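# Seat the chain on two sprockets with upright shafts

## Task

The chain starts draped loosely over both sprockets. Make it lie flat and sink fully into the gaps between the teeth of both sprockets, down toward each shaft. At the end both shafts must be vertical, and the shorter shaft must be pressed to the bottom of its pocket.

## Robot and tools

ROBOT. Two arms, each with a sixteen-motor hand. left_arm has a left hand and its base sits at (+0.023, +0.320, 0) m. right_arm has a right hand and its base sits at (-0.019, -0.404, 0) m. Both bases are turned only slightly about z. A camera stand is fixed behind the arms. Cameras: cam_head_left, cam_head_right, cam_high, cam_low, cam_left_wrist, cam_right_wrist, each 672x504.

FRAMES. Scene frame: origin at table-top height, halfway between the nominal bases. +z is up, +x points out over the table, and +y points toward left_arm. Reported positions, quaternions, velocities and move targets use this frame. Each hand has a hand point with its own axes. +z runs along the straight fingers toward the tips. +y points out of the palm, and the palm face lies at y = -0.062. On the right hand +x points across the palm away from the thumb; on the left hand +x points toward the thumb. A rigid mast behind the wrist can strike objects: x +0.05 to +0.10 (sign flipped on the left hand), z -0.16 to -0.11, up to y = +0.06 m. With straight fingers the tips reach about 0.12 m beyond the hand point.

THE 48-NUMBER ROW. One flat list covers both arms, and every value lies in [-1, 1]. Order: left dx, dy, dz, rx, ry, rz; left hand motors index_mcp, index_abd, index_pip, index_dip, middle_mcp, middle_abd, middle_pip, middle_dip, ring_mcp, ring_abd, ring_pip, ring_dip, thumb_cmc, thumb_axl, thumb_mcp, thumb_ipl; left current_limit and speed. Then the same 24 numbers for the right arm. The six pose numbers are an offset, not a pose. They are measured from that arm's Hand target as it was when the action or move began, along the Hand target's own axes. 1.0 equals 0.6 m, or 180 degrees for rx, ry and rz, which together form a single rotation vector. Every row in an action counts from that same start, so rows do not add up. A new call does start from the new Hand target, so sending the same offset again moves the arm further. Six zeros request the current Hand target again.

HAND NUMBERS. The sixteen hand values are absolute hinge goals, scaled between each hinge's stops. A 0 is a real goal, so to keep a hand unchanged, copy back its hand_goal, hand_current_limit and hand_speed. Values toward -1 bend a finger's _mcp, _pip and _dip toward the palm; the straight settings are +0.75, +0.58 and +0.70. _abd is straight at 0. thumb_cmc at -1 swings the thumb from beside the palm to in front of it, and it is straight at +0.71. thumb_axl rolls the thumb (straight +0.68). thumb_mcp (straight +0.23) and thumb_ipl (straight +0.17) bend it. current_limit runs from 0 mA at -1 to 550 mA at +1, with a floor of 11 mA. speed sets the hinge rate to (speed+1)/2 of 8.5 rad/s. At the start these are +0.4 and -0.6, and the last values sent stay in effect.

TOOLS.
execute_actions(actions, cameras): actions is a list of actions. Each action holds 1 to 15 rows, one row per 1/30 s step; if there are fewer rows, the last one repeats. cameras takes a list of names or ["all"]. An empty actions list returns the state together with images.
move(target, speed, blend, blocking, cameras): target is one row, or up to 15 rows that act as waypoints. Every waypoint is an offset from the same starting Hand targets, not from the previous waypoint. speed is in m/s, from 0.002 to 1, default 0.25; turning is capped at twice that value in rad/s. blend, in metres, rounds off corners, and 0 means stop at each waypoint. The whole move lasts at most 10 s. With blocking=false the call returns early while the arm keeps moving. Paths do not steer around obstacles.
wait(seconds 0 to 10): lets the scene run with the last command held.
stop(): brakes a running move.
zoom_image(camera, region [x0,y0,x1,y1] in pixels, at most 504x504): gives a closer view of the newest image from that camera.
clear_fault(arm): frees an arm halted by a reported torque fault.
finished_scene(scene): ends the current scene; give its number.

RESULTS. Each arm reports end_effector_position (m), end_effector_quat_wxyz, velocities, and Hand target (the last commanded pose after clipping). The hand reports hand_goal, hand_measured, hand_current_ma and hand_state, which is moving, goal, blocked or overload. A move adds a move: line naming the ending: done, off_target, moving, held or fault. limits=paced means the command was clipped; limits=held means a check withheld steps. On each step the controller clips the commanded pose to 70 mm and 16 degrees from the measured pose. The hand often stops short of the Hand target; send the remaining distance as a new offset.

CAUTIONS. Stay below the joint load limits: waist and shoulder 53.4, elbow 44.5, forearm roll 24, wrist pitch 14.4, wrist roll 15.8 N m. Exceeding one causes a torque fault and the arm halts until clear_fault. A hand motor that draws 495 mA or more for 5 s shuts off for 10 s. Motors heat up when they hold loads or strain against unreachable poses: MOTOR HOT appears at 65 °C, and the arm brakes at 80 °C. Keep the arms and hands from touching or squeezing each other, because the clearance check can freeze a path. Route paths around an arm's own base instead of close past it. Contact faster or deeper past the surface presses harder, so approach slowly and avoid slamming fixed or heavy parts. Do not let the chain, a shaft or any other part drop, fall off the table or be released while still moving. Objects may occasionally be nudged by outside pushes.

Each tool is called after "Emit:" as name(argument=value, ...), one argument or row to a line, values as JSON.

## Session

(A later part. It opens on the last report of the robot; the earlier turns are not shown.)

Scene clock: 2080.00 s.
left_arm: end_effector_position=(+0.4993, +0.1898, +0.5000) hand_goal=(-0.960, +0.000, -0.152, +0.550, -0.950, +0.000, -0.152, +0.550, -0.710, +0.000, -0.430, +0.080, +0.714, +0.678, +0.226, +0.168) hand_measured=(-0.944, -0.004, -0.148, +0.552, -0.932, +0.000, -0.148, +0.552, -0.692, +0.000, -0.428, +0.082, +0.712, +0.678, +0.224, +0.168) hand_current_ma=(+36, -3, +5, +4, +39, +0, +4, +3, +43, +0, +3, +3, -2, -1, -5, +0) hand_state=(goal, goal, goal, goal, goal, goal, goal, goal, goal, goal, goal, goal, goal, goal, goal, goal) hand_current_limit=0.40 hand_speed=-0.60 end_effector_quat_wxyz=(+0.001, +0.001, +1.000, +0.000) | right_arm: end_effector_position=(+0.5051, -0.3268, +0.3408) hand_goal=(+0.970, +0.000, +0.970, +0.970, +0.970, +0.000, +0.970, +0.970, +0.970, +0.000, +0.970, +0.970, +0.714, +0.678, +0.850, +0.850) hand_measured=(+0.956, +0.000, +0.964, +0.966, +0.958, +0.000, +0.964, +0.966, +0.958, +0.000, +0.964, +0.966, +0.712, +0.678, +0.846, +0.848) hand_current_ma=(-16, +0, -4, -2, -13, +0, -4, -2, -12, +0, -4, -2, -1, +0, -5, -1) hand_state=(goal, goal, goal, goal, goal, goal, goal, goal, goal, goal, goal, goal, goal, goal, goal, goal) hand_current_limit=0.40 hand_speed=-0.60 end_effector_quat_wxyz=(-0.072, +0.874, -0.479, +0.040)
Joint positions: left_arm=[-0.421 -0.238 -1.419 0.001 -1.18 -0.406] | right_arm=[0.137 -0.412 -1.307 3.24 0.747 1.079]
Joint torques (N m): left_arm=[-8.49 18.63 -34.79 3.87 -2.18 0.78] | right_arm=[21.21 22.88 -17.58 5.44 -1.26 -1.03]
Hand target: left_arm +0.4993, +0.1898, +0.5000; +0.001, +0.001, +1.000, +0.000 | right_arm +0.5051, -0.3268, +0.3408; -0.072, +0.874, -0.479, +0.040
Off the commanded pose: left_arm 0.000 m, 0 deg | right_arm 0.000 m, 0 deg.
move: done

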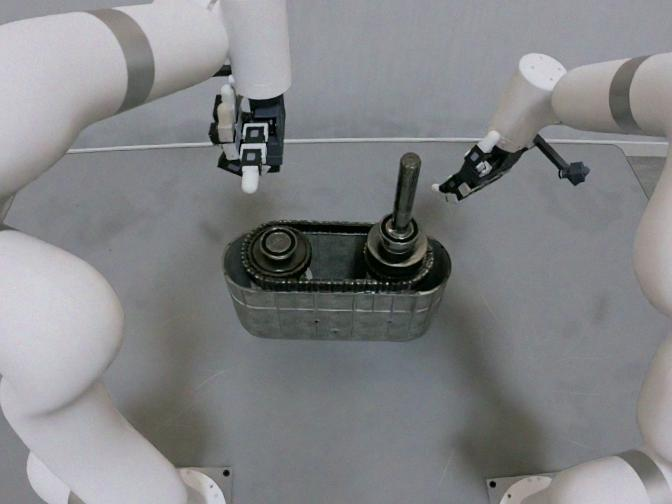

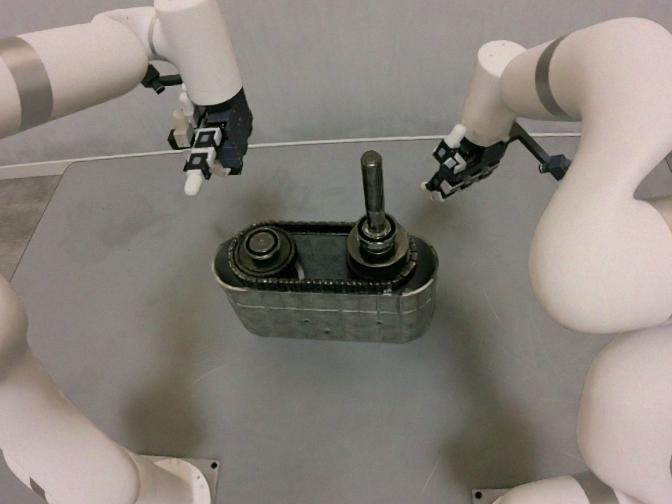

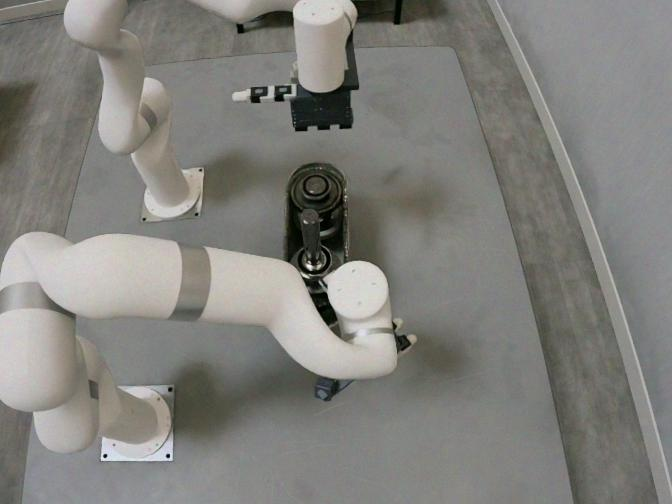

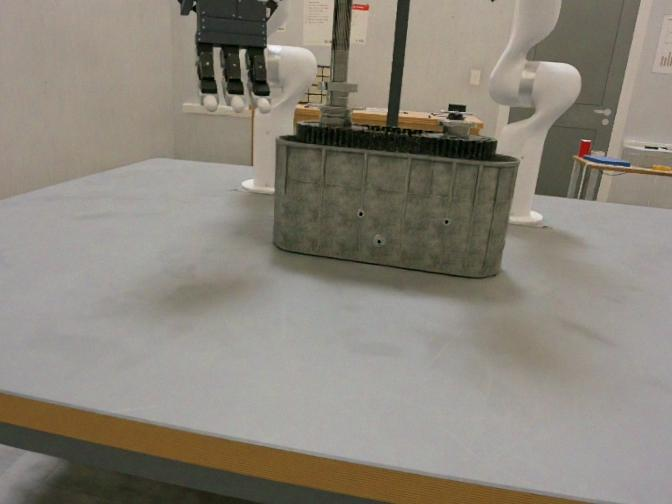

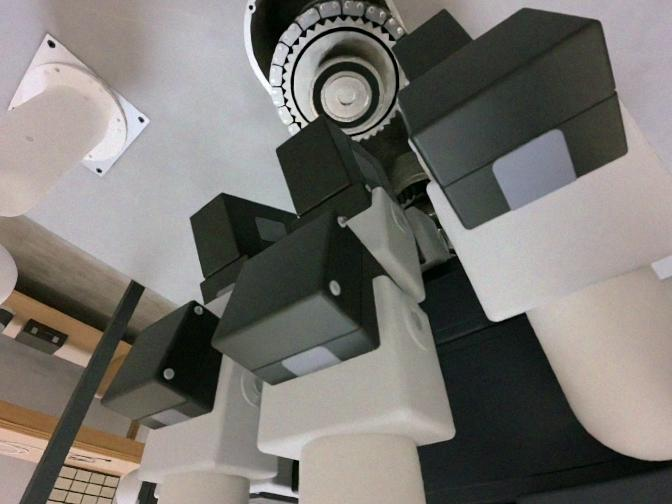

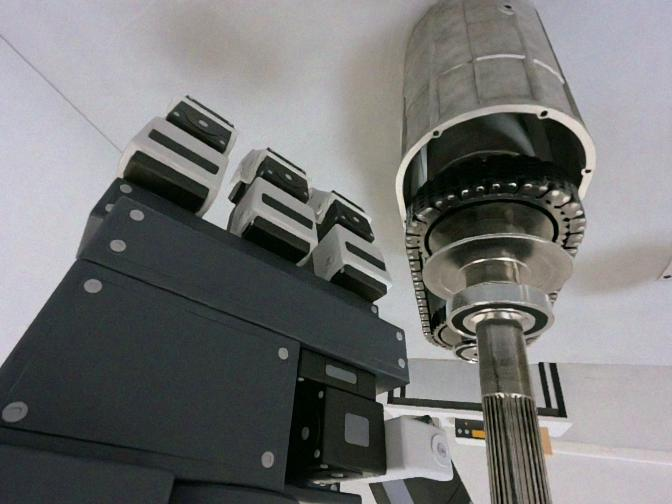

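Emit:
move(
  target=[
    [0.0155,-0.033,0.2333,0,0,0,-0.96,0,-0.153,0.55,-0.95,0,-0.153,0.55,-0.71,0,-0.43,0.08,0.714,0.678,0.226,0.168,0.4,-0.6,0,0,0,0,0,0,0.97,0,0.97,0.97,0.97,0,0.97,0.97,0.97,0,0.97,0.97,0.714,0.678,0.85,0.85,0.4,-0.6],
  ],
  speed=0.12,
  cameras=["cam_low","cam_high","cam_right_wrist","cam_left_wrist"],
)

Emit:
zoom_image(
  camera="cam_low",
  region=[395, 20, 535, 160],
)

Emit:
zoom_image(
  camera="cam_high",
  region=[260, 90, 380, 240],
)

Scene clock: 2100.30 s.
left_arm: end_effector_position=(+0.4902, +0.1701, +0.3601) hand_goal=(-0.960, +0.000, -0.152, +0.550, -0.950, +0.000, -0.152, +0.550, -0.710, +0.000, -0.430, +0.080, +0.714, +0.678, +0.226, +0.168) hand_measured=(-0.944, -0.004, -0.148, +0.552, -0.934, +0.000, -0.148, +0.552, -0.692, +0.000, -0.428, +0.082, +0.712, +0.678, +0.224, +0.168) hand_current_ma=(+34, -3, +5, +4, +37, +0, +4, +3, +41, +0, +3, +3, -2, -1, -5, +0) hand_state=(goal, goal, goal, goal, goal, goal, goal, goal, goal, goal, goal, goal, goal, goal, goal, goal) hand_current_limit=0.40 hand_speed=-0.60 end_effector_quat_wxyz=(+0.001, +0.001, +1.000, +0.000) | right_arm: end_effector_position=(+0.5051, -0.3268, +0.3408) hand_goal=(+0.970, +0.000, +0.970, +0.970, +0.970, +0.000, +0.970, +0.970, +0.970, +0.000, +0.970, +0.970, +0.714, +0.678, +0.850, +0.850) hand_measured=(+0.956, +0.000, +0.964, +0.966, +0.958, +0.000, +0.964, +0.966, +0.958, +0.000, +0.964, +0.966, +0.712, +0.678, +0.846, +0.848) hand_current_ma=(-16, +0, -4, -2, -13, +0, -4, -2, -12, +0, -4, -2, -1, +0, -5, -1) hand_state=(goal, goal, goal, goal, goal, goal, goal, goal, goal, goal, goal, goal, goal, goal, goal, goal) hand_current_limit=0.40 hand_speed=-0.60 end_effector_quat_wxyz=(-0.072, +0.874, -0.479, +0.040)
Joint positions: left_arm=[-0.461 -0.309 -1.19 0.002 -0.88 -0.446] | right_arm=[0.137 -0.412 -1.307 3.24 0.747 1.079]
Joint torques (N m): left_arm=[-8.91 22.08 -19.29 3.22 1.81 -0.96] | right_arm=[20.93 21.94 -18.19 5.47 -1.36 -0.94]
Hand target: left_arm +0.4902, +0.1701, +0.3600; +0.001, +0.001, +1.000, +0.000 | right_arm +0.5051, -0.3268, +0.3408; -0.072, +0.874, -0.479, +0.040
Off the commanded pose: left_arm 0.000 m, 0 deg | right_arm 0.000 m, 0 deg.
move: done
Images, in order (width x height): cam_high 672x504, cam_low 672x504, cam_left_wrist 672x504, cam_right_wrist 672x504.

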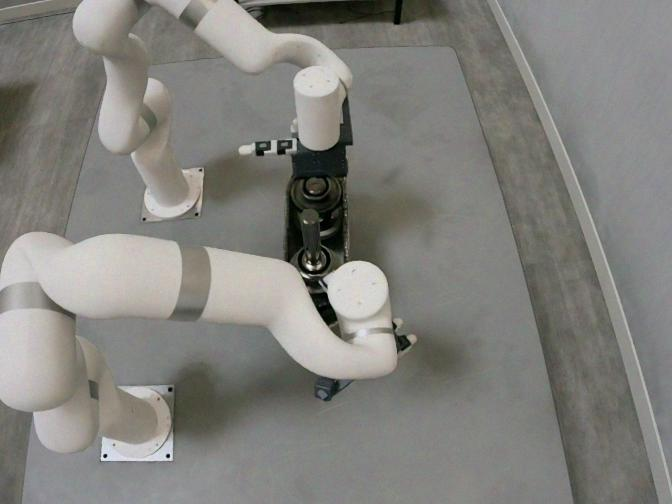

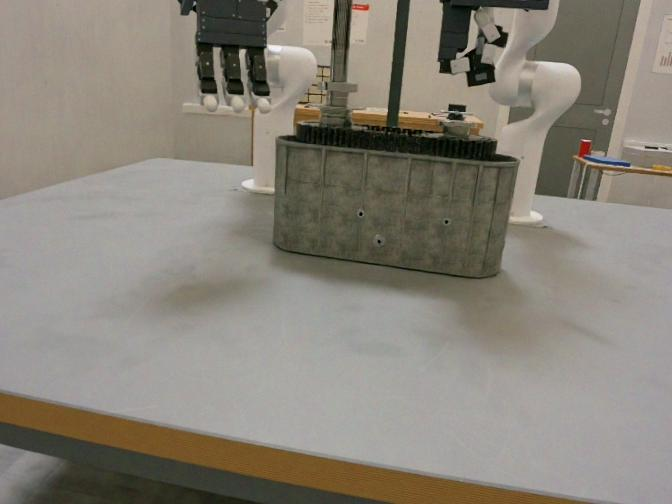

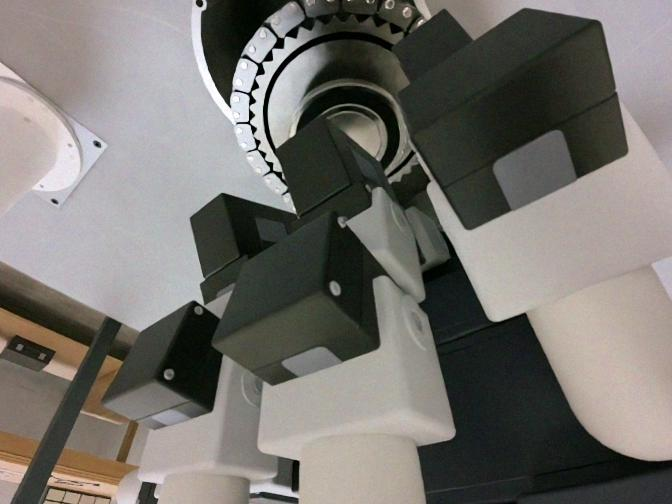

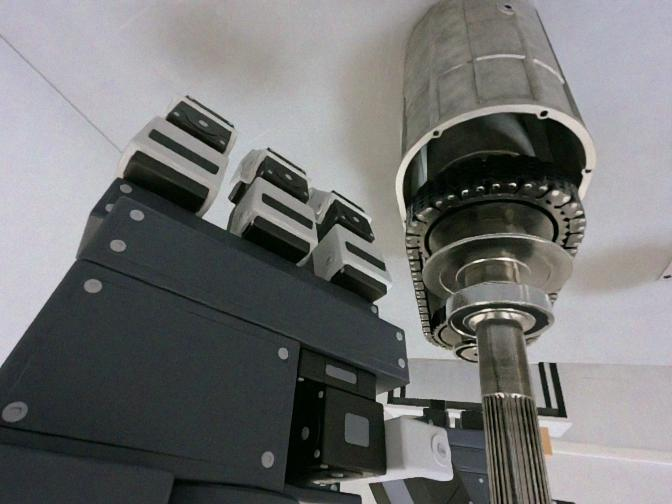

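Scaled by 3.600.

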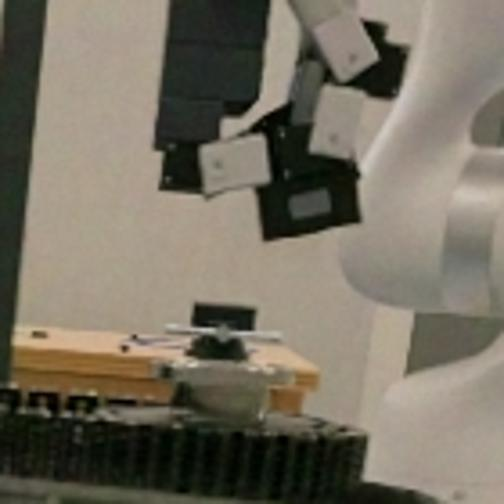

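Scaled by 3.360.

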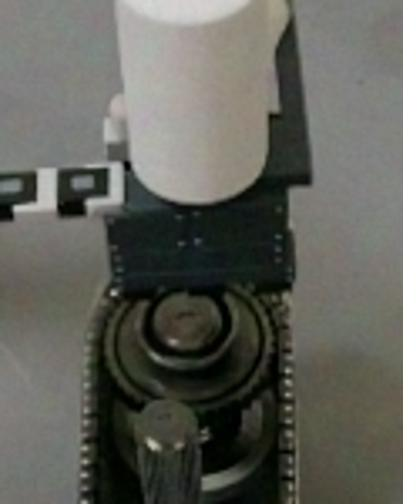

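Emit:
execute_actions(
  actions=[],
)

Scene clock: 2123.73 s.
left_arm: end_effector_position=(+0.4902, +0.1701, +0.3600) hand_goal=(-0.960, +0.000, -0.152, +0.550, -0.950, +0.000, -0.152, +0.550, -0.710, +0.000, -0.430, +0.080, +0.714, +0.678, +0.226, +0.168) hand_measured=(-0.944, -0.004, -0.148, +0.552, -0.934, +0.000, -0.148, +0.552, -0.692, +0.000, -0.428, +0.082, +0.712, +0.678, +0.224, +0.168) hand_current_ma=(+34, -3, +5, +4, +37, +0, +4, +3, +41, +0, +3, +3, -2, -1, -5, +0) hand_state=(goal, goal, goal, goal, goal, goal, goal, goal, goal, goal, goal, goal, goal, goal, goal, goal) hand_current_limit=0.40 hand_speed=-0.60 end_effector_quat_wxyz=(+0.001, +0.001, +1.000, +0.000) | right_arm: end_effector_position=(+0.5051, -0.3268, +0.3408) hand_goal=(+0.970, +0.000, +0.970, +0.970, +0.970, +0.000, +0.970, +0.970, +0.970, +0.000, +0.970, +0.970, +0.714, +0.678, +0.850, +0.850) hand_measured=(+0.956, +0.000, +0.964, +0.966, +0.958, +0.000, +0.964, +0.966, +0.958, +0.000, +0.964, +0.966, +0.712, +0.678, +0.846, +0.848) hand_current_ma=(-16, +0, -4, -2, -13, +0, -4, -2, -12, +0, -4, -2, -1, +0, -5, -1) hand_state=(goal, goal, goal, goal, goal, goal, goal, goal, goal, goal, goal, goal, goal, goal, goal, goal) hand_current_limit=0.40 hand_speed=-0.60 end_effector_quat_wxyz=(-0.072, +0.874, -0.479, +0.040)
Joint positions: left_arm=[-0.461 -0.309 -1.19 0.002 -0.88 -0.446] | right_arm=[0.137 -0.412 -1.307 3.24 0.747 1.079]
Joint velocities: within noise
Joint torques (N m): left_arm=[-9.84 20.95 -19.08 3.71 1.9 -0.99] | right_arm=[20.82 22.69 -18.03 4.96 -1.32 -0.93]
Motor temperatures (°C): left_arm=[29 28 34 32 35 31] | right_arm=[31 26 30 30 32 29]
Hand target: left_arm +0.4902, +0.1701, +0.3600; +0.001, +0.001, +1.000, +0.000 | right_arm +0.5051, -0.3268, +0.3408; -0.072, +0.874, -0.479, +0.040
Off the commanded pose: left_arm 0.000 m, 0 deg | right_arm 0.000 m, 0 deg.

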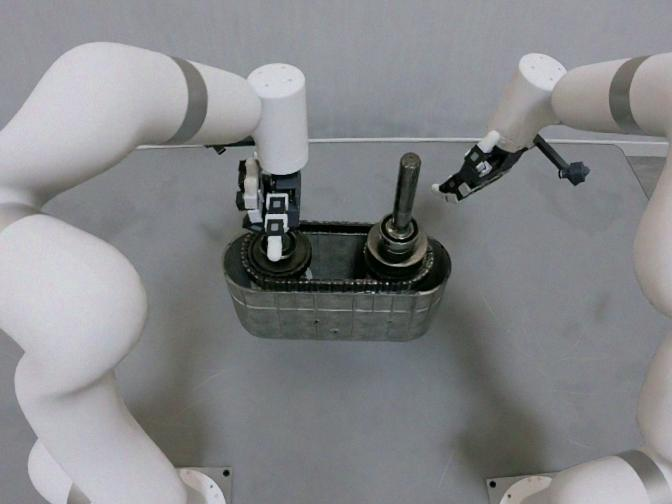

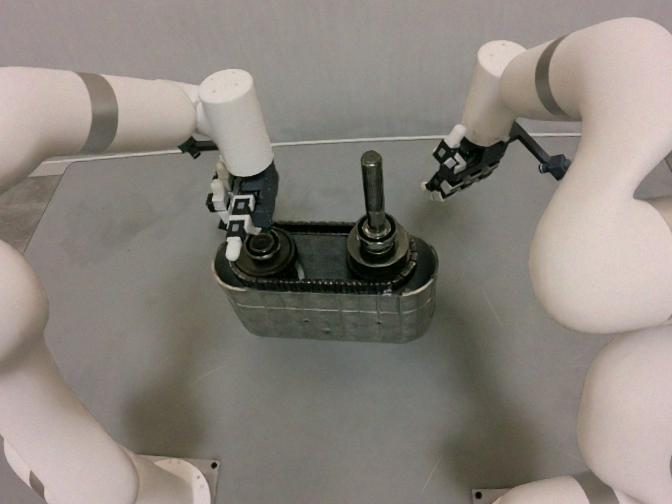

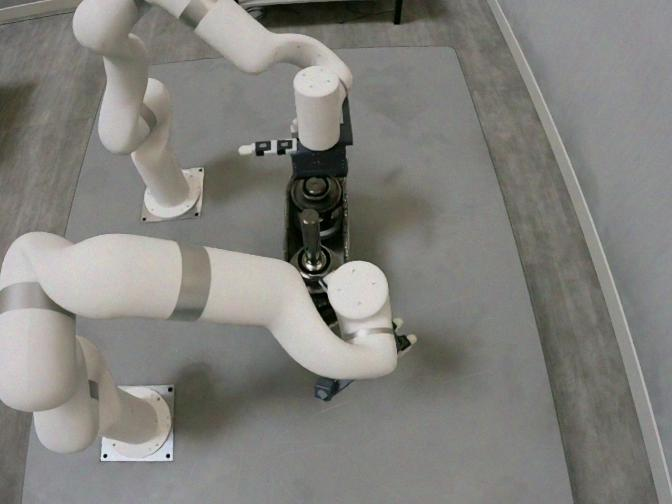

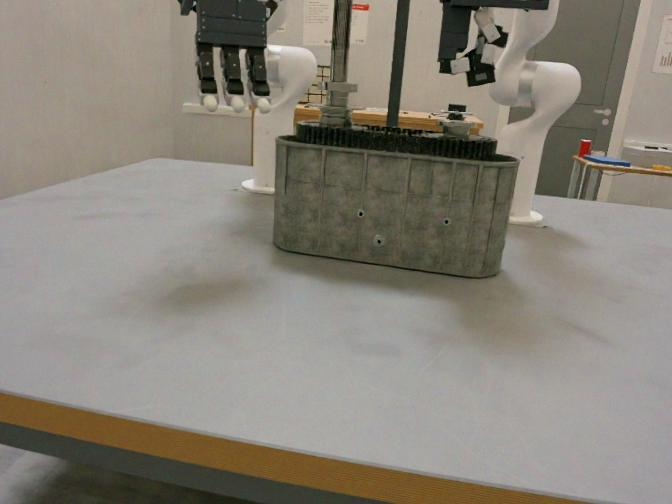

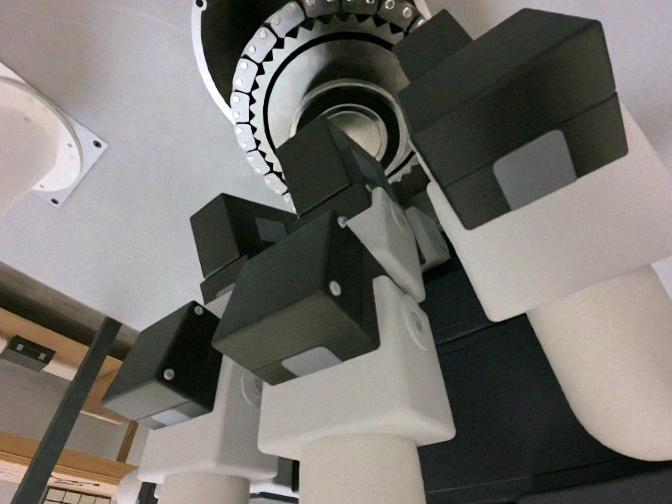

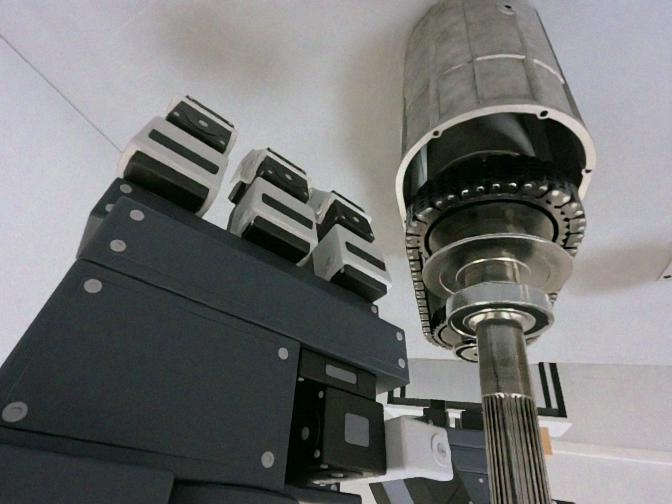

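Emit:
zoom_image(
  camera="cam_right_wrist",
  region=[390, 140, 600, 370],
)

Emit:
zoom_image(
  camera="cam_left_wrist",
  region=[180, 0, 440, 220],
)

Scaled by 2.191.

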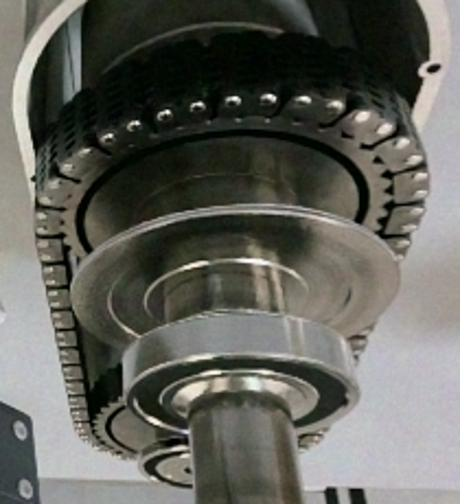

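Scaled by 1.938.

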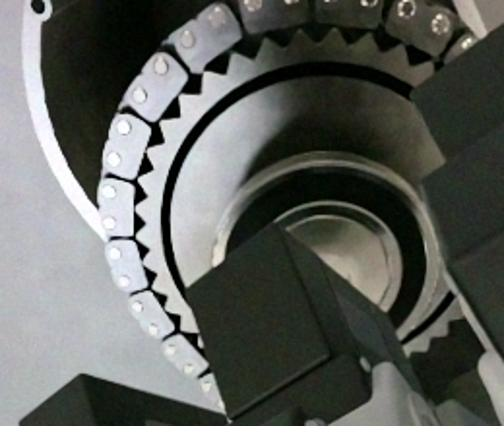

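Emit:
move(
  target=[0,0,-0.2,0,0,0,-0.96,0,-0.153,0.55,-0.95,0,-0.153,0.55,-0.71,0,-0.43,0.08,0.714,0.678,0.226,0.168,0.4,-0.6, 0,0,0,0,0,0,0.97,0,0.97,0.97,0.97,0,0.97,0.97,0.97,0,0.97,0.97,0.714,0.678,0.85,0.85,0.4,-0.6],
  speed=0.2,
  cameras=["cam_left_wrist"],
)

Emit:
execute_actions(
  actions=[
    [[0,0,0,0,0,0,0.97,0,0.97,0.97,0.97,0,0.97,0.97,0.97,0,0.97,0.97,0.714,0.678,0.85,0.85,0.4,-0.3, 0,0,0,0,0,0,0.97,0,0.97,0.97,0.97,0,0.97,0.97,0.97,0,0.97,0.97,0.714,0.678,0.85,0.85,0.4,-0.6]],
    [[0,0,0,0,0,0,0.97,0,0.97,0.97,0.97,0,0.97,0.97,0.97,0,0.97,0.97,0.714,0.678,0.85,0.85,0.4,-0.3, 0,0,0,0,0,0,0.97,0,0.97,0.97,0.97,0,0.97,0.97,0.97,0,0.97,0.97,0.714,0.678,0.85,0.85,0.4,-0.6]],
  ],
  cameras=["cam_left_wrist"],
)

Scene clock: 2150.57 s.
left_arm: end_effector_position=(+0.4900, +0.1700, +0.4801) hand_goal=(-0.960, +0.000, -0.152, +0.550, -0.950, +0.000, -0.152, +0.550, -0.710, +0.000, -0.430, +0.080, +0.714, +0.678, +0.226, +0.168) hand_measured=(-0.946, -0.004, -0.148, +0.552, -0.934, +0.000, -0.148, +0.552, -0.692, +0.000, -0.428, +0.082, +0.712, +0.678, +0.224, +0.168) hand_current_ma=(+32, -3, +5, +4, +35, +0, +4, +3, +38, +0, +3, +3, -2, -1, -5, +0) hand_state=(goal, goal, goal, goal, goal, goal, goal, goal, goal, goal, goal, goal, goal, goal, goal, goal) hand_current_limit=0.40 hand_speed=-0.60 end_effector_quat_wxyz=(+0.001, +0.001, +1.000, +0.000) | right_arm: end_effector_position=(+0.5051, -0.3268, +0.3408) hand_goal=(+0.970, +0.000, +0.970, +0.970, +0.970, +0.000, +0.970, +0.970, +0.970, +0.000, +0.970, +0.970, +0.714, +0.678, +0.850, +0.850) hand_measured=(+0.956, +0.000, +0.964, +0.966, +0.958, +0.000, +0.964, +0.966, +0.958, +0.000, +0.964, +0.966, +0.712, +0.678, +0.846, +0.848) hand_current_ma=(-16, +0, -4, -2, -13, +0, -4, -2, -12, +0, -4, -2, -1, +0, -5, -1) hand_state=(goal, goal, goal, goal, goal, goal, goal, goal, goal, goal, goal, goal, goal, goal, goal, goal) hand_current_limit=0.40 hand_speed=-0.60 end_effector_quat_wxyz=(-0.072, +0.874, -0.479, +0.040)
Joint positions: left_arm=[-0.461 -0.241 -1.378 0.001 -1.137 -0.446] | right_arm=[0.137 -0.412 -1.307 3.24 0.747 1.079]
Joint torques (N m): left_arm=[-5.91 43.78 -34.38 -1.61 -2.18 0.36] | right_arm=[21.76 23.79 -18.36 5.16 -1.42 -0.84]
Hand target: left_arm +0.4900, +0.1700, +0.4800; +0.001, +0.001, +1.000, +0.000 | right_arm +0.5051, -0.3268, +0.3408; -0.072, +0.874, -0.479, +0.040
Off the commanded pose: left_arm 0.000 m, 0 deg | right_arm 0.000 m, 0 deg.
move: done
Images, in order (width x height): cam_left_wrist 672x504.

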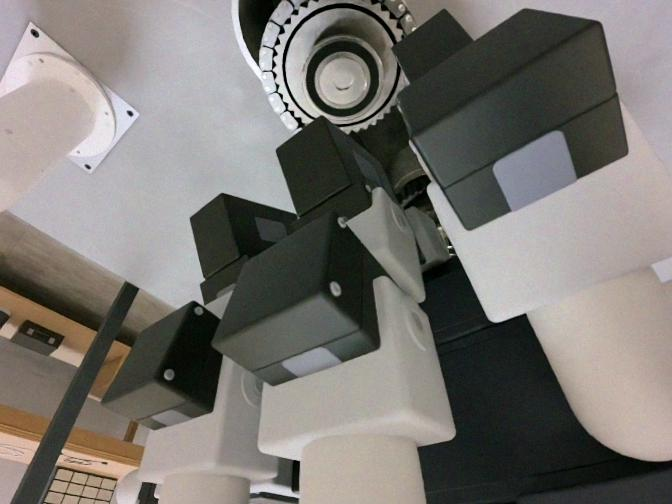

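Scene clock: 2151.77 s.
left_arm: end_effector_position=(+0.4900, +0.1700, +0.4800) hand_goal=(+0.970, +0.000, +0.970, +0.970, +0.970, +0.000, +0.970, +0.970, +0.970, +0.000, +0.970, +0.970, +0.714, +0.678, +0.850, +0.850) hand_measured=(+0.960, -0.004, +0.966, +0.968, +0.960, +0.000, +0.968, +0.968, +0.960, +0.000, +0.966, +0.968, +0.712, +0.678, +0.846, +0.848) hand_current_ma=(-20, -3, -4, -3, -21, +0, -3, -2, -21, +0, -6, -3, -2, -1, -9, -2) hand_state=(goal, goal, goal, goal, goal, goal, goal, goal, goal, goal, goal, goal, goal, goal, goal, goal) hand_current_limit=0.40 hand_speed=-0.30 end_effector_quat_wxyz=(+0.001, +0.001, +1.000, +0.000) | right_arm: end_effector_position=(+0.5051, -0.3268, +0.3408) hand_goal=(+0.970, +0.000, +0.970, +0.970, +0.970, +0.000, +0.970, +0.970, +0.970, +0.000, +0.970, +0.970, +0.714, +0.678, +0.850, +0.850) hand_measured=(+0.956, +0.000, +0.964, +0.966, +0.958, +0.000, +0.964, +0.966, +0.958, +0.000, +0.964, +0.966, +0.712, +0.678, +0.846, +0.848) hand_current_ma=(-16, +0, -4, -2, -13, +0, -4, -2, -12, +0, -4, -2, -1, +0, -5, -1) hand_state=(goal, goal, goal, goal, goal, goal, goal, goal, goal, goal, goal, goal, goal, goal, goal, goal) hand_current_limit=0.40 hand_speed=-0.60 end_effector_quat_wxyz=(-0.072, +0.874, -0.479, +0.040)
Joint positions: left_arm=[-0.461 -0.241 -1.379 0.001 -1.137 -0.446] | right_arm=[0.137 -0.412 -1.307 3.24 0.747 1.079]
Joint torques (N m): left_arm=[4.58 18.81 -33.79 -1.34 -1.92 0.56] | right_arm=[20.72 22.58 -17.76 6.04 -1.19 -1.03]
Hand target: left_arm +0.4900, +0.1700, +0.4800; +0.001, +0.001, +1.000, +0.000 | right_arm +0.5051, -0.3268, +0.3408; -0.072, +0.874, -0.479, +0.040
Off the commanded pose: left_arm 0.000 m, 0 deg | right_arm 0.000 m, 0 deg.
Images, in order (width x height): cam_left_wrist 672x504.

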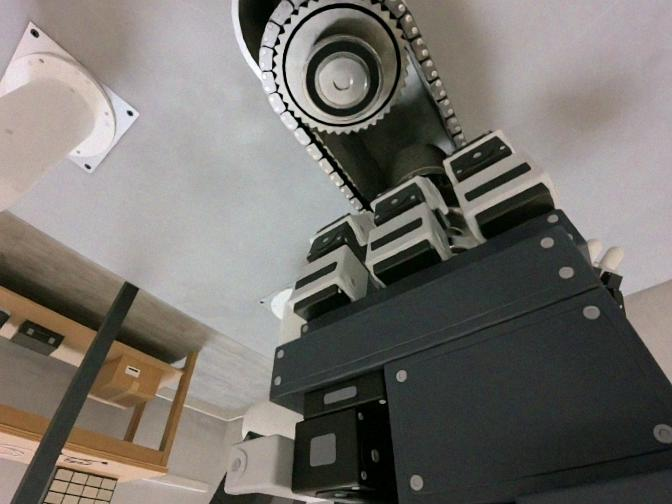

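Emit:
zoom_image(
  camera="cam_left_wrist",
  region=[230, 0, 480, 190],
)

Emit:
zoom_image(
  camera="cam_left_wrist",
  region=[250, 0, 350, 75],
)

Emit:
zoom_image(
  camera="cam_left_wrist",
  region=[350, 60, 450, 135],
)

Scaled by 2.016.

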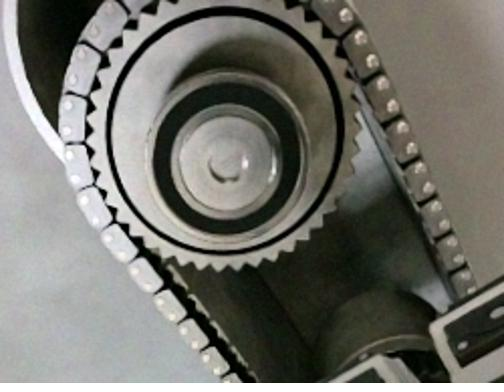

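Scaled by 5.040.

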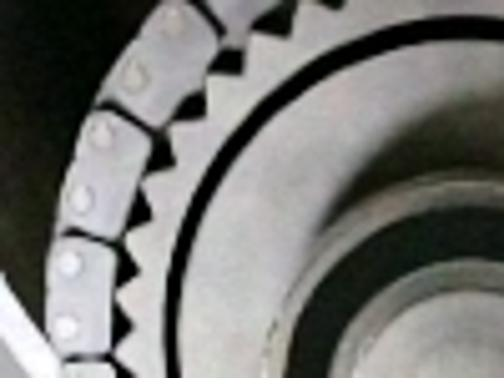

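Scaled by 5.040.

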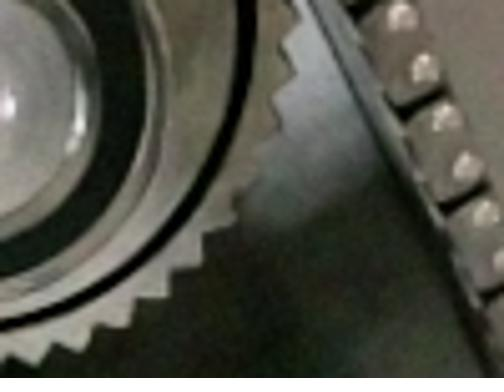

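Emit:
execute_actions(
  actions=[
    [[0,0,0,0,0,0,-0.97,0,-0.153,0.55,-0.96,0,-0.153,0.55,-0.865,0,0,-0.32,0.714,0.678,0.226,0.168,0.4,-0.3, 0,0,0,0,0,0,0.97,0,0.97,0.97,0.97,0,0.97,0.97,0.97,0,0.97,0.97,0.714,0.678,0.85,0.85,0.4,-0.6]],
    [[0,0,0,0,0,0,-0.97,0,-0.153,0.55,-0.96,0,-0.153,0.55,-0.865,0,0,-0.32,0.714,0.678,0.226,0.168,0.4,-0.3, 0,0,0,0,0,0,0.97,0,0.97,0.97,0.97,0,0.97,0.97,0.97,0,0.97,0.97,0.714,0.678,0.85,0.85,0.4,-0.6]],
    [[0,0,0,0,0,0,-0.97,0,-0.153,0.55,-0.96,0,-0.153,0.55,-0.865,0,0,-0.32,0.714,0.678,0.226,0.168,0.4,-0.3, 0,0,0,0,0,0,0.97,0,0.97,0.97,0.97,0,0.97,0.97,0.97,0,0.97,0.97,0.714,0.678,0.85,0.85,0.4,-0.6]],
  ],
)

Emit:
move(
  target=[0,0,0.283,0,0,0,-0.97,0,-0.153,0.55,-0.96,0,-0.153,0.55,-0.865,0,0,-0.32,0.714,0.678,0.226,0.168,0.4,-0.6, 0,0,0,0,0,0,0.97,0,0.97,0.97,0.97,0,0.97,0.97,0.97,0,0.97,0.97,0.714,0.678,0.85,0.85,0.4,-0.6],
  speed=0.12,
  cameras=["cam_high","cam_low","cam_left_wrist","cam_head_left"],
)

Scene clock: 2210.20 s.
left_arm: end_effector_position=(+0.4900, +0.1700, +0.4800) hand_goal=(-0.970, +0.000, -0.152, +0.550, -0.960, +0.000, -0.152, +0.550, -0.864, +0.000, +0.000, -0.320, +0.714, +0.678, +0.226, +0.168) hand_measured=(-0.954, -0.004, -0.148, +0.552, -0.944, +0.000, -0.148, +0.552, -0.844, +0.000, +0.004, -0.318, +0.712, +0.678, +0.224, +0.168) hand_current_ma=(+34, -3, +4, +4, +37, +0, +4, +3, +46, +0, +4, +3, -2, -1, -4, +1) hand_state=(goal, goal, goal, goal, goal, goal, goal, goal, goal, goal, goal, goal, goal, goal, goal, goal) hand_current_limit=0.40 hand_speed=-0.30 end_effector_quat_wxyz=(+0.001, +0.001, +1.000, +0.000) | right_arm: end_effector_position=(+0.5051, -0.3268, +0.3408) hand_goal=(+0.970, +0.000, +0.970, +0.970, +0.970, +0.000, +0.970, +0.970, +0.970, +0.000, +0.970, +0.970, +0.714, +0.678, +0.850, +0.850) hand_measured=(+0.956, +0.000, +0.964, +0.966, +0.958, +0.000, +0.964, +0.966, +0.958, +0.000, +0.964, +0.966, +0.712, +0.678, +0.846, +0.848) hand_current_ma=(-16, +0, -4, -2, -13, +0, -4, -2, -12, +0, -4, -2, -1, +0, -5, -1) hand_state=(goal, goal, goal, goal, goal, goal, goal, goal, goal, goal, goal, goal, goal, goal, goal, goal) hand_current_limit=0.40 hand_speed=-0.60 end_effector_quat_wxyz=(-0.072, +0.874, -0.479, +0.040)
Joint positions: left_arm=[-0.461 -0.241 -1.379 0.001 -1.137 -0.446] | right_arm=[0.137 -0.412 -1.307 3.24 0.747 1.079]
Joint torques (N m): left_arm=[7.8 20.09 -27.1 1.99 -1.13 0.53] | right_arm=[21.09 22.73 -18 5.21 -1.43 -0.83]
Hand target: left_arm +0.4900, +0.1700, +0.4800; +0.001, +0.001, +1.000, +0.000 | right_arm +0.5051, -0.3268, +0.3408; -0.072, +0.874, -0.479, +0.040
Off the commanded pose: left_arm 0.000 m, 0 deg | right_arm 0.000 m, 0 deg.

Scene clock: 2212.03 s.
left_arm: end_effector_position=(+0.4902, +0.1701, +0.3103) hand_goal=(-0.970, +0.000, -0.152, +0.550, -0.960, +0.000, -0.152, +0.550, -0.864, +0.000, +0.000, -0.320, +0.714, +0.678, +0.226, +0.168) hand_measured=(-0.954, -0.004, -0.148, +0.552, -0.944, +0.000, -0.148, +0.552, -0.844, +0.000, +0.004, -0.318, +0.712, +0.678, +0.224, +0.168) hand_current_ma=(+33, -3, +4, +4, +36, +0, +4, +3, +46, +0, +4, +3, -2, -1, -4, +1) hand_state=(goal, goal, goal, goal, goal, goal, goal, goal, goal, goal, goal, goal, goal, goal, goal, goal) hand_current_limit=0.40 hand_speed=-0.60 end_effector_quat_wxyz=(+0.001, +0.001, +1.000, +0.000) | right_arm: end_effector_position=(+0.5051, -0.3268, +0.3408) hand_goal=(+0.970, +0.000, +0.970, +0.970, +0.970, +0.000, +0.970, +0.970, +0.970, +0.000, +0.970, +0.970, +0.714, +0.678, +0.850, +0.850) hand_measured=(+0.956, +0.000, +0.964, +0.966, +0.958, +0.000, +0.964, +0.966, +0.958, +0.000, +0.964, +0.966, +0.712, +0.678, +0.846, +0.848) hand_current_ma=(-16, +0, -4, -2, -13, +0, -4, -2, -12, +0, -4, -2, -1, +0, -5, -1) hand_state=(goal, goal, goal, goal, goal, goal, goal, goal, goal, goal, goal, goal, goal, goal, goal, goal) hand_current_limit=0.40 hand_speed=-0.60 end_effector_quat_wxyz=(-0.072, +0.874, -0.479, +0.040)
Joint positions: left_arm=[-0.461 -0.36 -1.136 0.002 -0.776 -0.446] | right_arm=[0.137 -0.412 -1.307 3.24 0.747 1.079]
Joint torques (N m): left_arm=[9.72 24.09 -18.51 3.43 2.06 -0.95] | right_arm=[19.19 23.03 -18.57 5.62 -1.21 -0.85]
Hand target: left_arm +0.4902, +0.1701, +0.3102; +0.001, +0.001, +1.000, +0.000 | right_arm +0.5051, -0.3268, +0.3408; -0.072, +0.874, -0.479, +0.040
Off the commanded pose: left_arm 0.000 m, 0 deg | right_arm 0.000 m, 0 deg.
move: done
Images, in order (width x height): cam_head_left 672x504, cam_high 672x504, cam_low 672x504, cam_left_wrist 672x504.

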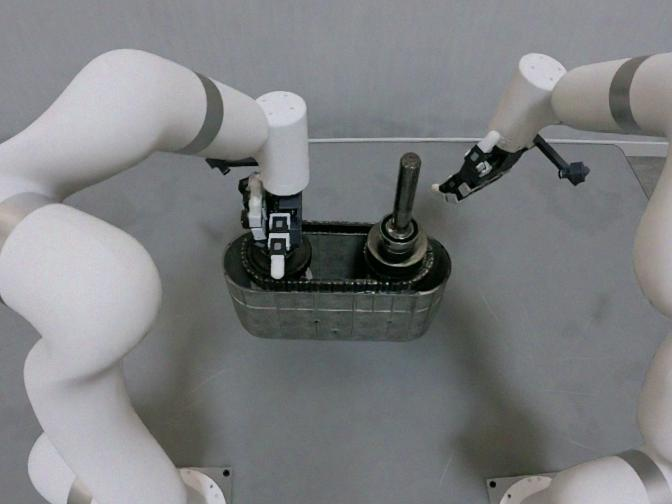

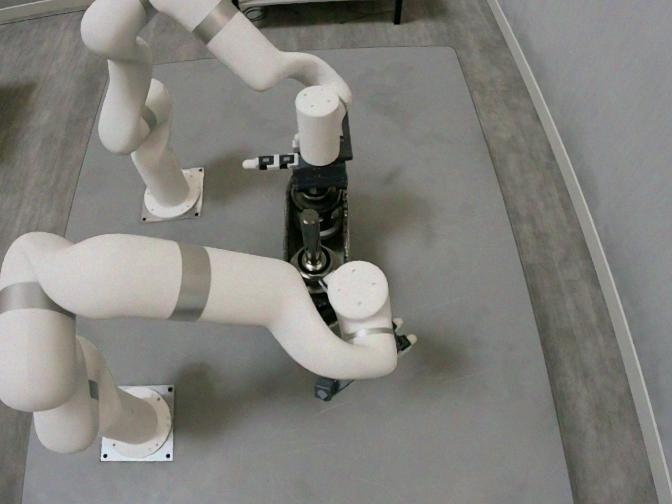

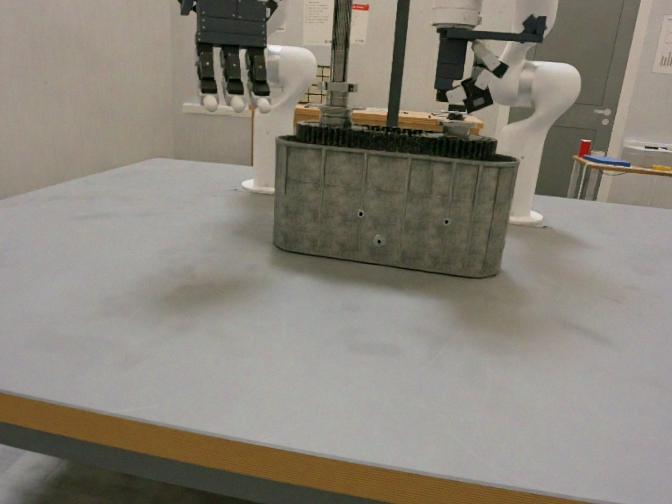

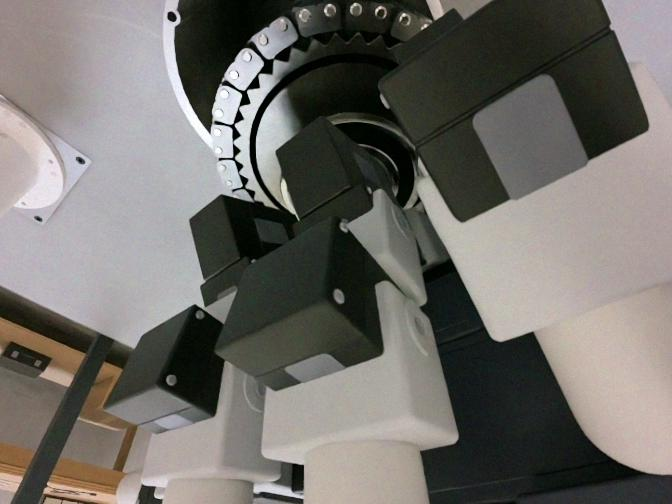

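Emit:
zoom_image(
  camera="cam_low",
  region=[395, 20, 535, 160],
)

Emit:
zoom_image(
  camera="cam_high",
  region=[260, 130, 380, 230],
)

Scaled by 3.600.

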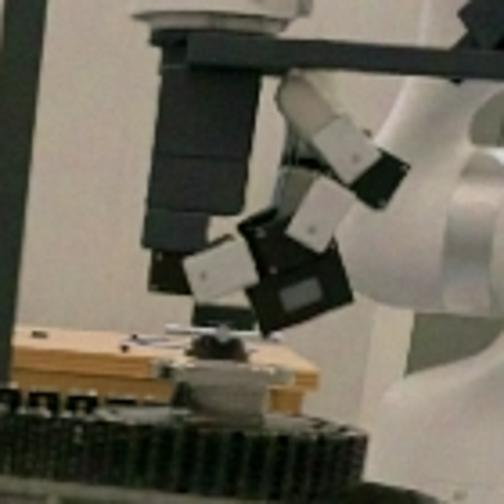

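Scaled by 4.200.

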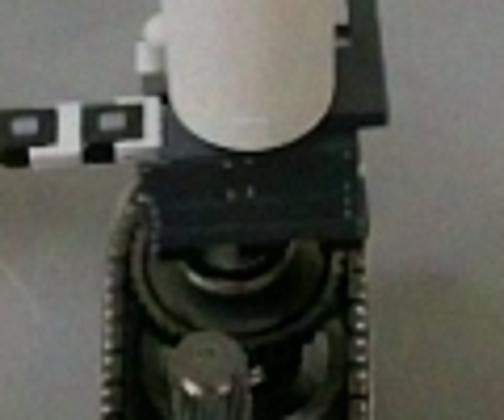

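Emit:
execute_actions(
  actions=[
    [[0,0,-0.02,0,0,0,-0.97,0,-0.153,0.55,-0.96,0,-0.153,0.55,-0.71,0,0.576,0.696,0.714,0.678,0.226,0.168,0.4,-0.3, 0,0,0,0,0,0,0.97,0,0.97,0.97,0.97,0,0.97,0.97,0.97,0,0.97,0.97,0.714,0.678,0.85,0.85,0.4,-0.6]],
  ],
)

Emit:
move(
  target=[-0.0133,0.033,0.035,0,0,0,-0.97,0,-0.153,0.55,-0.96,0,-0.153,0.55,-0.71,0,0.576,0.696,0.714,0.678,0.226,0.168,0.4,-0.6, 0,0,0,0,0,0,0.97,0,0.97,0.97,0.97,0,0.97,0.97,0.97,0,0.97,0.97,0.714,0.678,0.85,0.85,0.4,-0.6],
  speed=0.06,
  cameras=["cam_high","cam_low"],
)

Emit:
zoom_image(
  camera="cam_low",
  region=[395, 20, 535, 160],
)

Emit:
zoom_image(
  camera="cam_high",
  region=[260, 130, 380, 230],
)

Scene clock: 2248.17 s.
left_arm: end_effector_position=(+0.4902, +0.1701, +0.3222) hand_goal=(-0.970, +0.000, -0.152, +0.550, -0.960, +0.000, -0.152, +0.550, -0.710, +0.000, +0.576, +0.696, +0.714, +0.678, +0.226, +0.168) hand_measured=(-0.956, -0.004, -0.148, +0.552, -0.944, +0.000, -0.148, +0.552, -0.702, +0.000, +0.576, +0.694, +0.712, +0.678, +0.222, +0.168) hand_current_ma=(+31, -3, +4, +4, +35, +0, +4, +3, +14, +0, +0, -3, -2, -1, -5, +1) hand_state=(goal, goal, goal, goal, goal, goal, goal, goal, goal, goal, goal, goal, goal, goal, goal, goal) hand_current_limit=0.40 hand_speed=-0.30 end_effector_quat_wxyz=(+0.001, +0.001, +1.000, +0.000) | right_arm: end_effector_position=(+0.5051, -0.3268, +0.3408) hand_goal=(+0.970, +0.000, +0.970, +0.970, +0.970, +0.000, +0.970, +0.970, +0.970, +0.000, +0.970, +0.970, +0.714, +0.678, +0.850, +0.850) hand_measured=(+0.956, +0.000, +0.964, +0.966, +0.958, +0.000, +0.964, +0.966, +0.958, +0.000, +0.964, +0.966, +0.712, +0.678, +0.846, +0.848) hand_current_ma=(-16, +0, -4, -2, -13, +0, -4, -2, -12, +0, -4, -2, -1, +0, -5, -1) hand_state=(goal, goal, goal, goal, goal, goal, goal, goal, goal, goal, goal, goal, goal, goal, goal, goal) hand_current_limit=0.40 hand_speed=-0.60 end_effector_quat_wxyz=(-0.072, +0.874, -0.479, +0.040)
Joint positions: left_arm=[-0.461 -0.347 -1.148 0.002 -0.801 -0.446] | right_arm=[0.137 -0.412 -1.307 3.24 0.747 1.079]
Joint torques (N m): left_arm=[2.96 59.74 -33.17 1.11 -2.2 -0.53] | right_arm=[20.29 22.54 -18.18 5.2 -1.38 -0.83]
Hand target: left_arm +0.4902, +0.1701, +0.3222; +0.001, +0.001, +1.000, +0.000 | right_arm +0.5051, -0.3268, +0.3408; -0.072, +0.874, -0.479, +0.040
Off the commanded pose: left_arm 0.000 m, 0 deg | right_arm 0.000 m, 0 deg.

Scene clock: 2249.00 s.
left_arm: end_effector_position=(+0.4983, +0.1899, +0.3013) hand_goal=(-0.970, +0.000, -0.152, +0.550, -0.960, +0.000, -0.152, +0.550, -0.710, +0.000, +0.576, +0.696, +0.714, +0.678, +0.226, +0.168) hand_measured=(-0.956, -0.004, -0.148, +0.552, -0.944, +0.000, -0.148, +0.552, -0.702, +0.000, +0.576, +0.694, +0.712, +0.678, +0.222, +0.168) hand_current_ma=(+31, -3, +4, +4, +35, +0, +4, +3, +15, +0, +0, -3, -2, -1, -5, +1) hand_state=(goal, goal, goal, goal, goal, goal, goal, goal, goal, goal, goal, goal, goal, goal, goal, goal) hand_current_limit=0.40 hand_speed=-0.60 end_effector_quat_wxyz=(+0.001, +0.001, +1.000, +0.000) | right_arm: end_effector_position=(+0.5051, -0.3268, +0.3408) hand_goal=(+0.970, +0.000, +0.970, +0.970, +0.970, +0.000, +0.970, +0.970, +0.970, +0.000, +0.970, +0.970, +0.714, +0.678, +0.850, +0.850) hand_measured=(+0.956, +0.000, +0.964, +0.966, +0.958, +0.000, +0.964, +0.966, +0.958, +0.000, +0.964, +0.966, +0.712, +0.678, +0.846, +0.848) hand_current_ma=(-16, +0, -4, -2, -13, +0, -4, -2, -12, +0, -4, -2, -1, +0, -5, -1) hand_state=(goal, goal, goal, goal, goal, goal, goal, goal, goal, goal, goal, goal, goal, goal, goal, goal) hand_current_limit=0.40 hand_speed=-0.60 end_effector_quat_wxyz=(-0.072, +0.874, -0.479, +0.040)
Joint positions: left_arm=[-0.422 -0.368 -1.125 0.002 -0.756 -0.407] | right_arm=[0.137 -0.412 -1.307 3.24 0.747 1.079]
Joint torques (N m): left_arm=[9.05 23.08 -18.34 2.72 1.75 0.62] | right_arm=[20.42 23.98 -18.57 5.48 -1.27 -0.88]
Hand target: left_arm +0.4983, +0.1899, +0.3013; +0.001, +0.001, +1.000, +0.000 | right_arm +0.5051, -0.3268, +0.3408; -0.072, +0.874, -0.479, +0.040
Off the commanded pose: left_arm 0.000 m, 0 deg | right_arm 0.000 m, 0 deg.
move: done
Images, in order (width x height): cam_high 672x504, cam_low 672x504.

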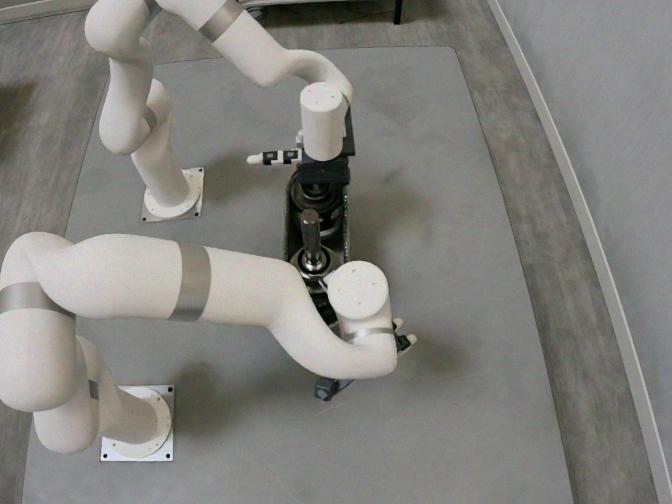

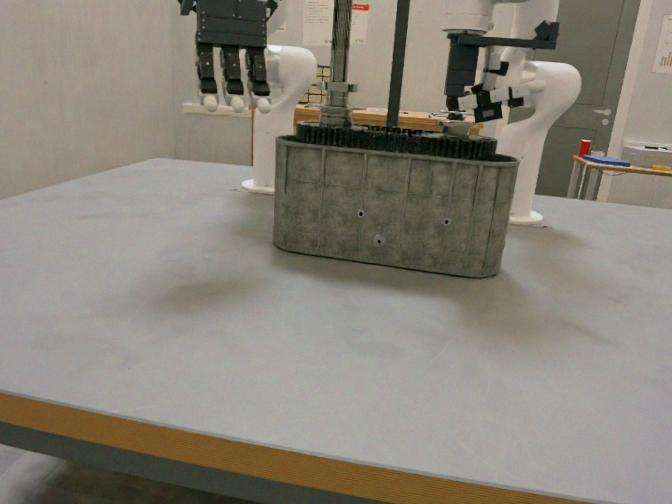

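Scaled by 3.600.

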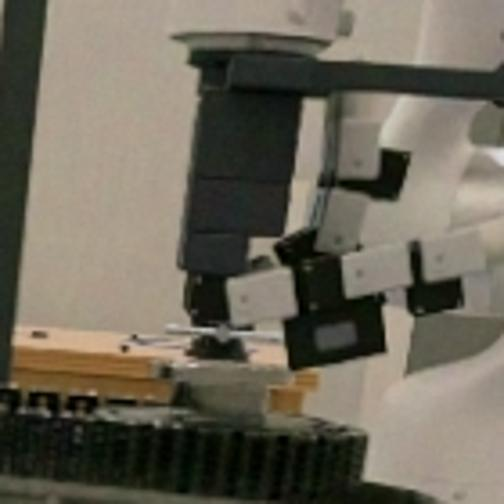

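Scaled by 4.200.

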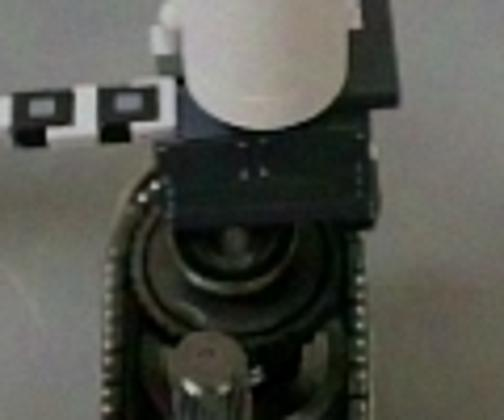

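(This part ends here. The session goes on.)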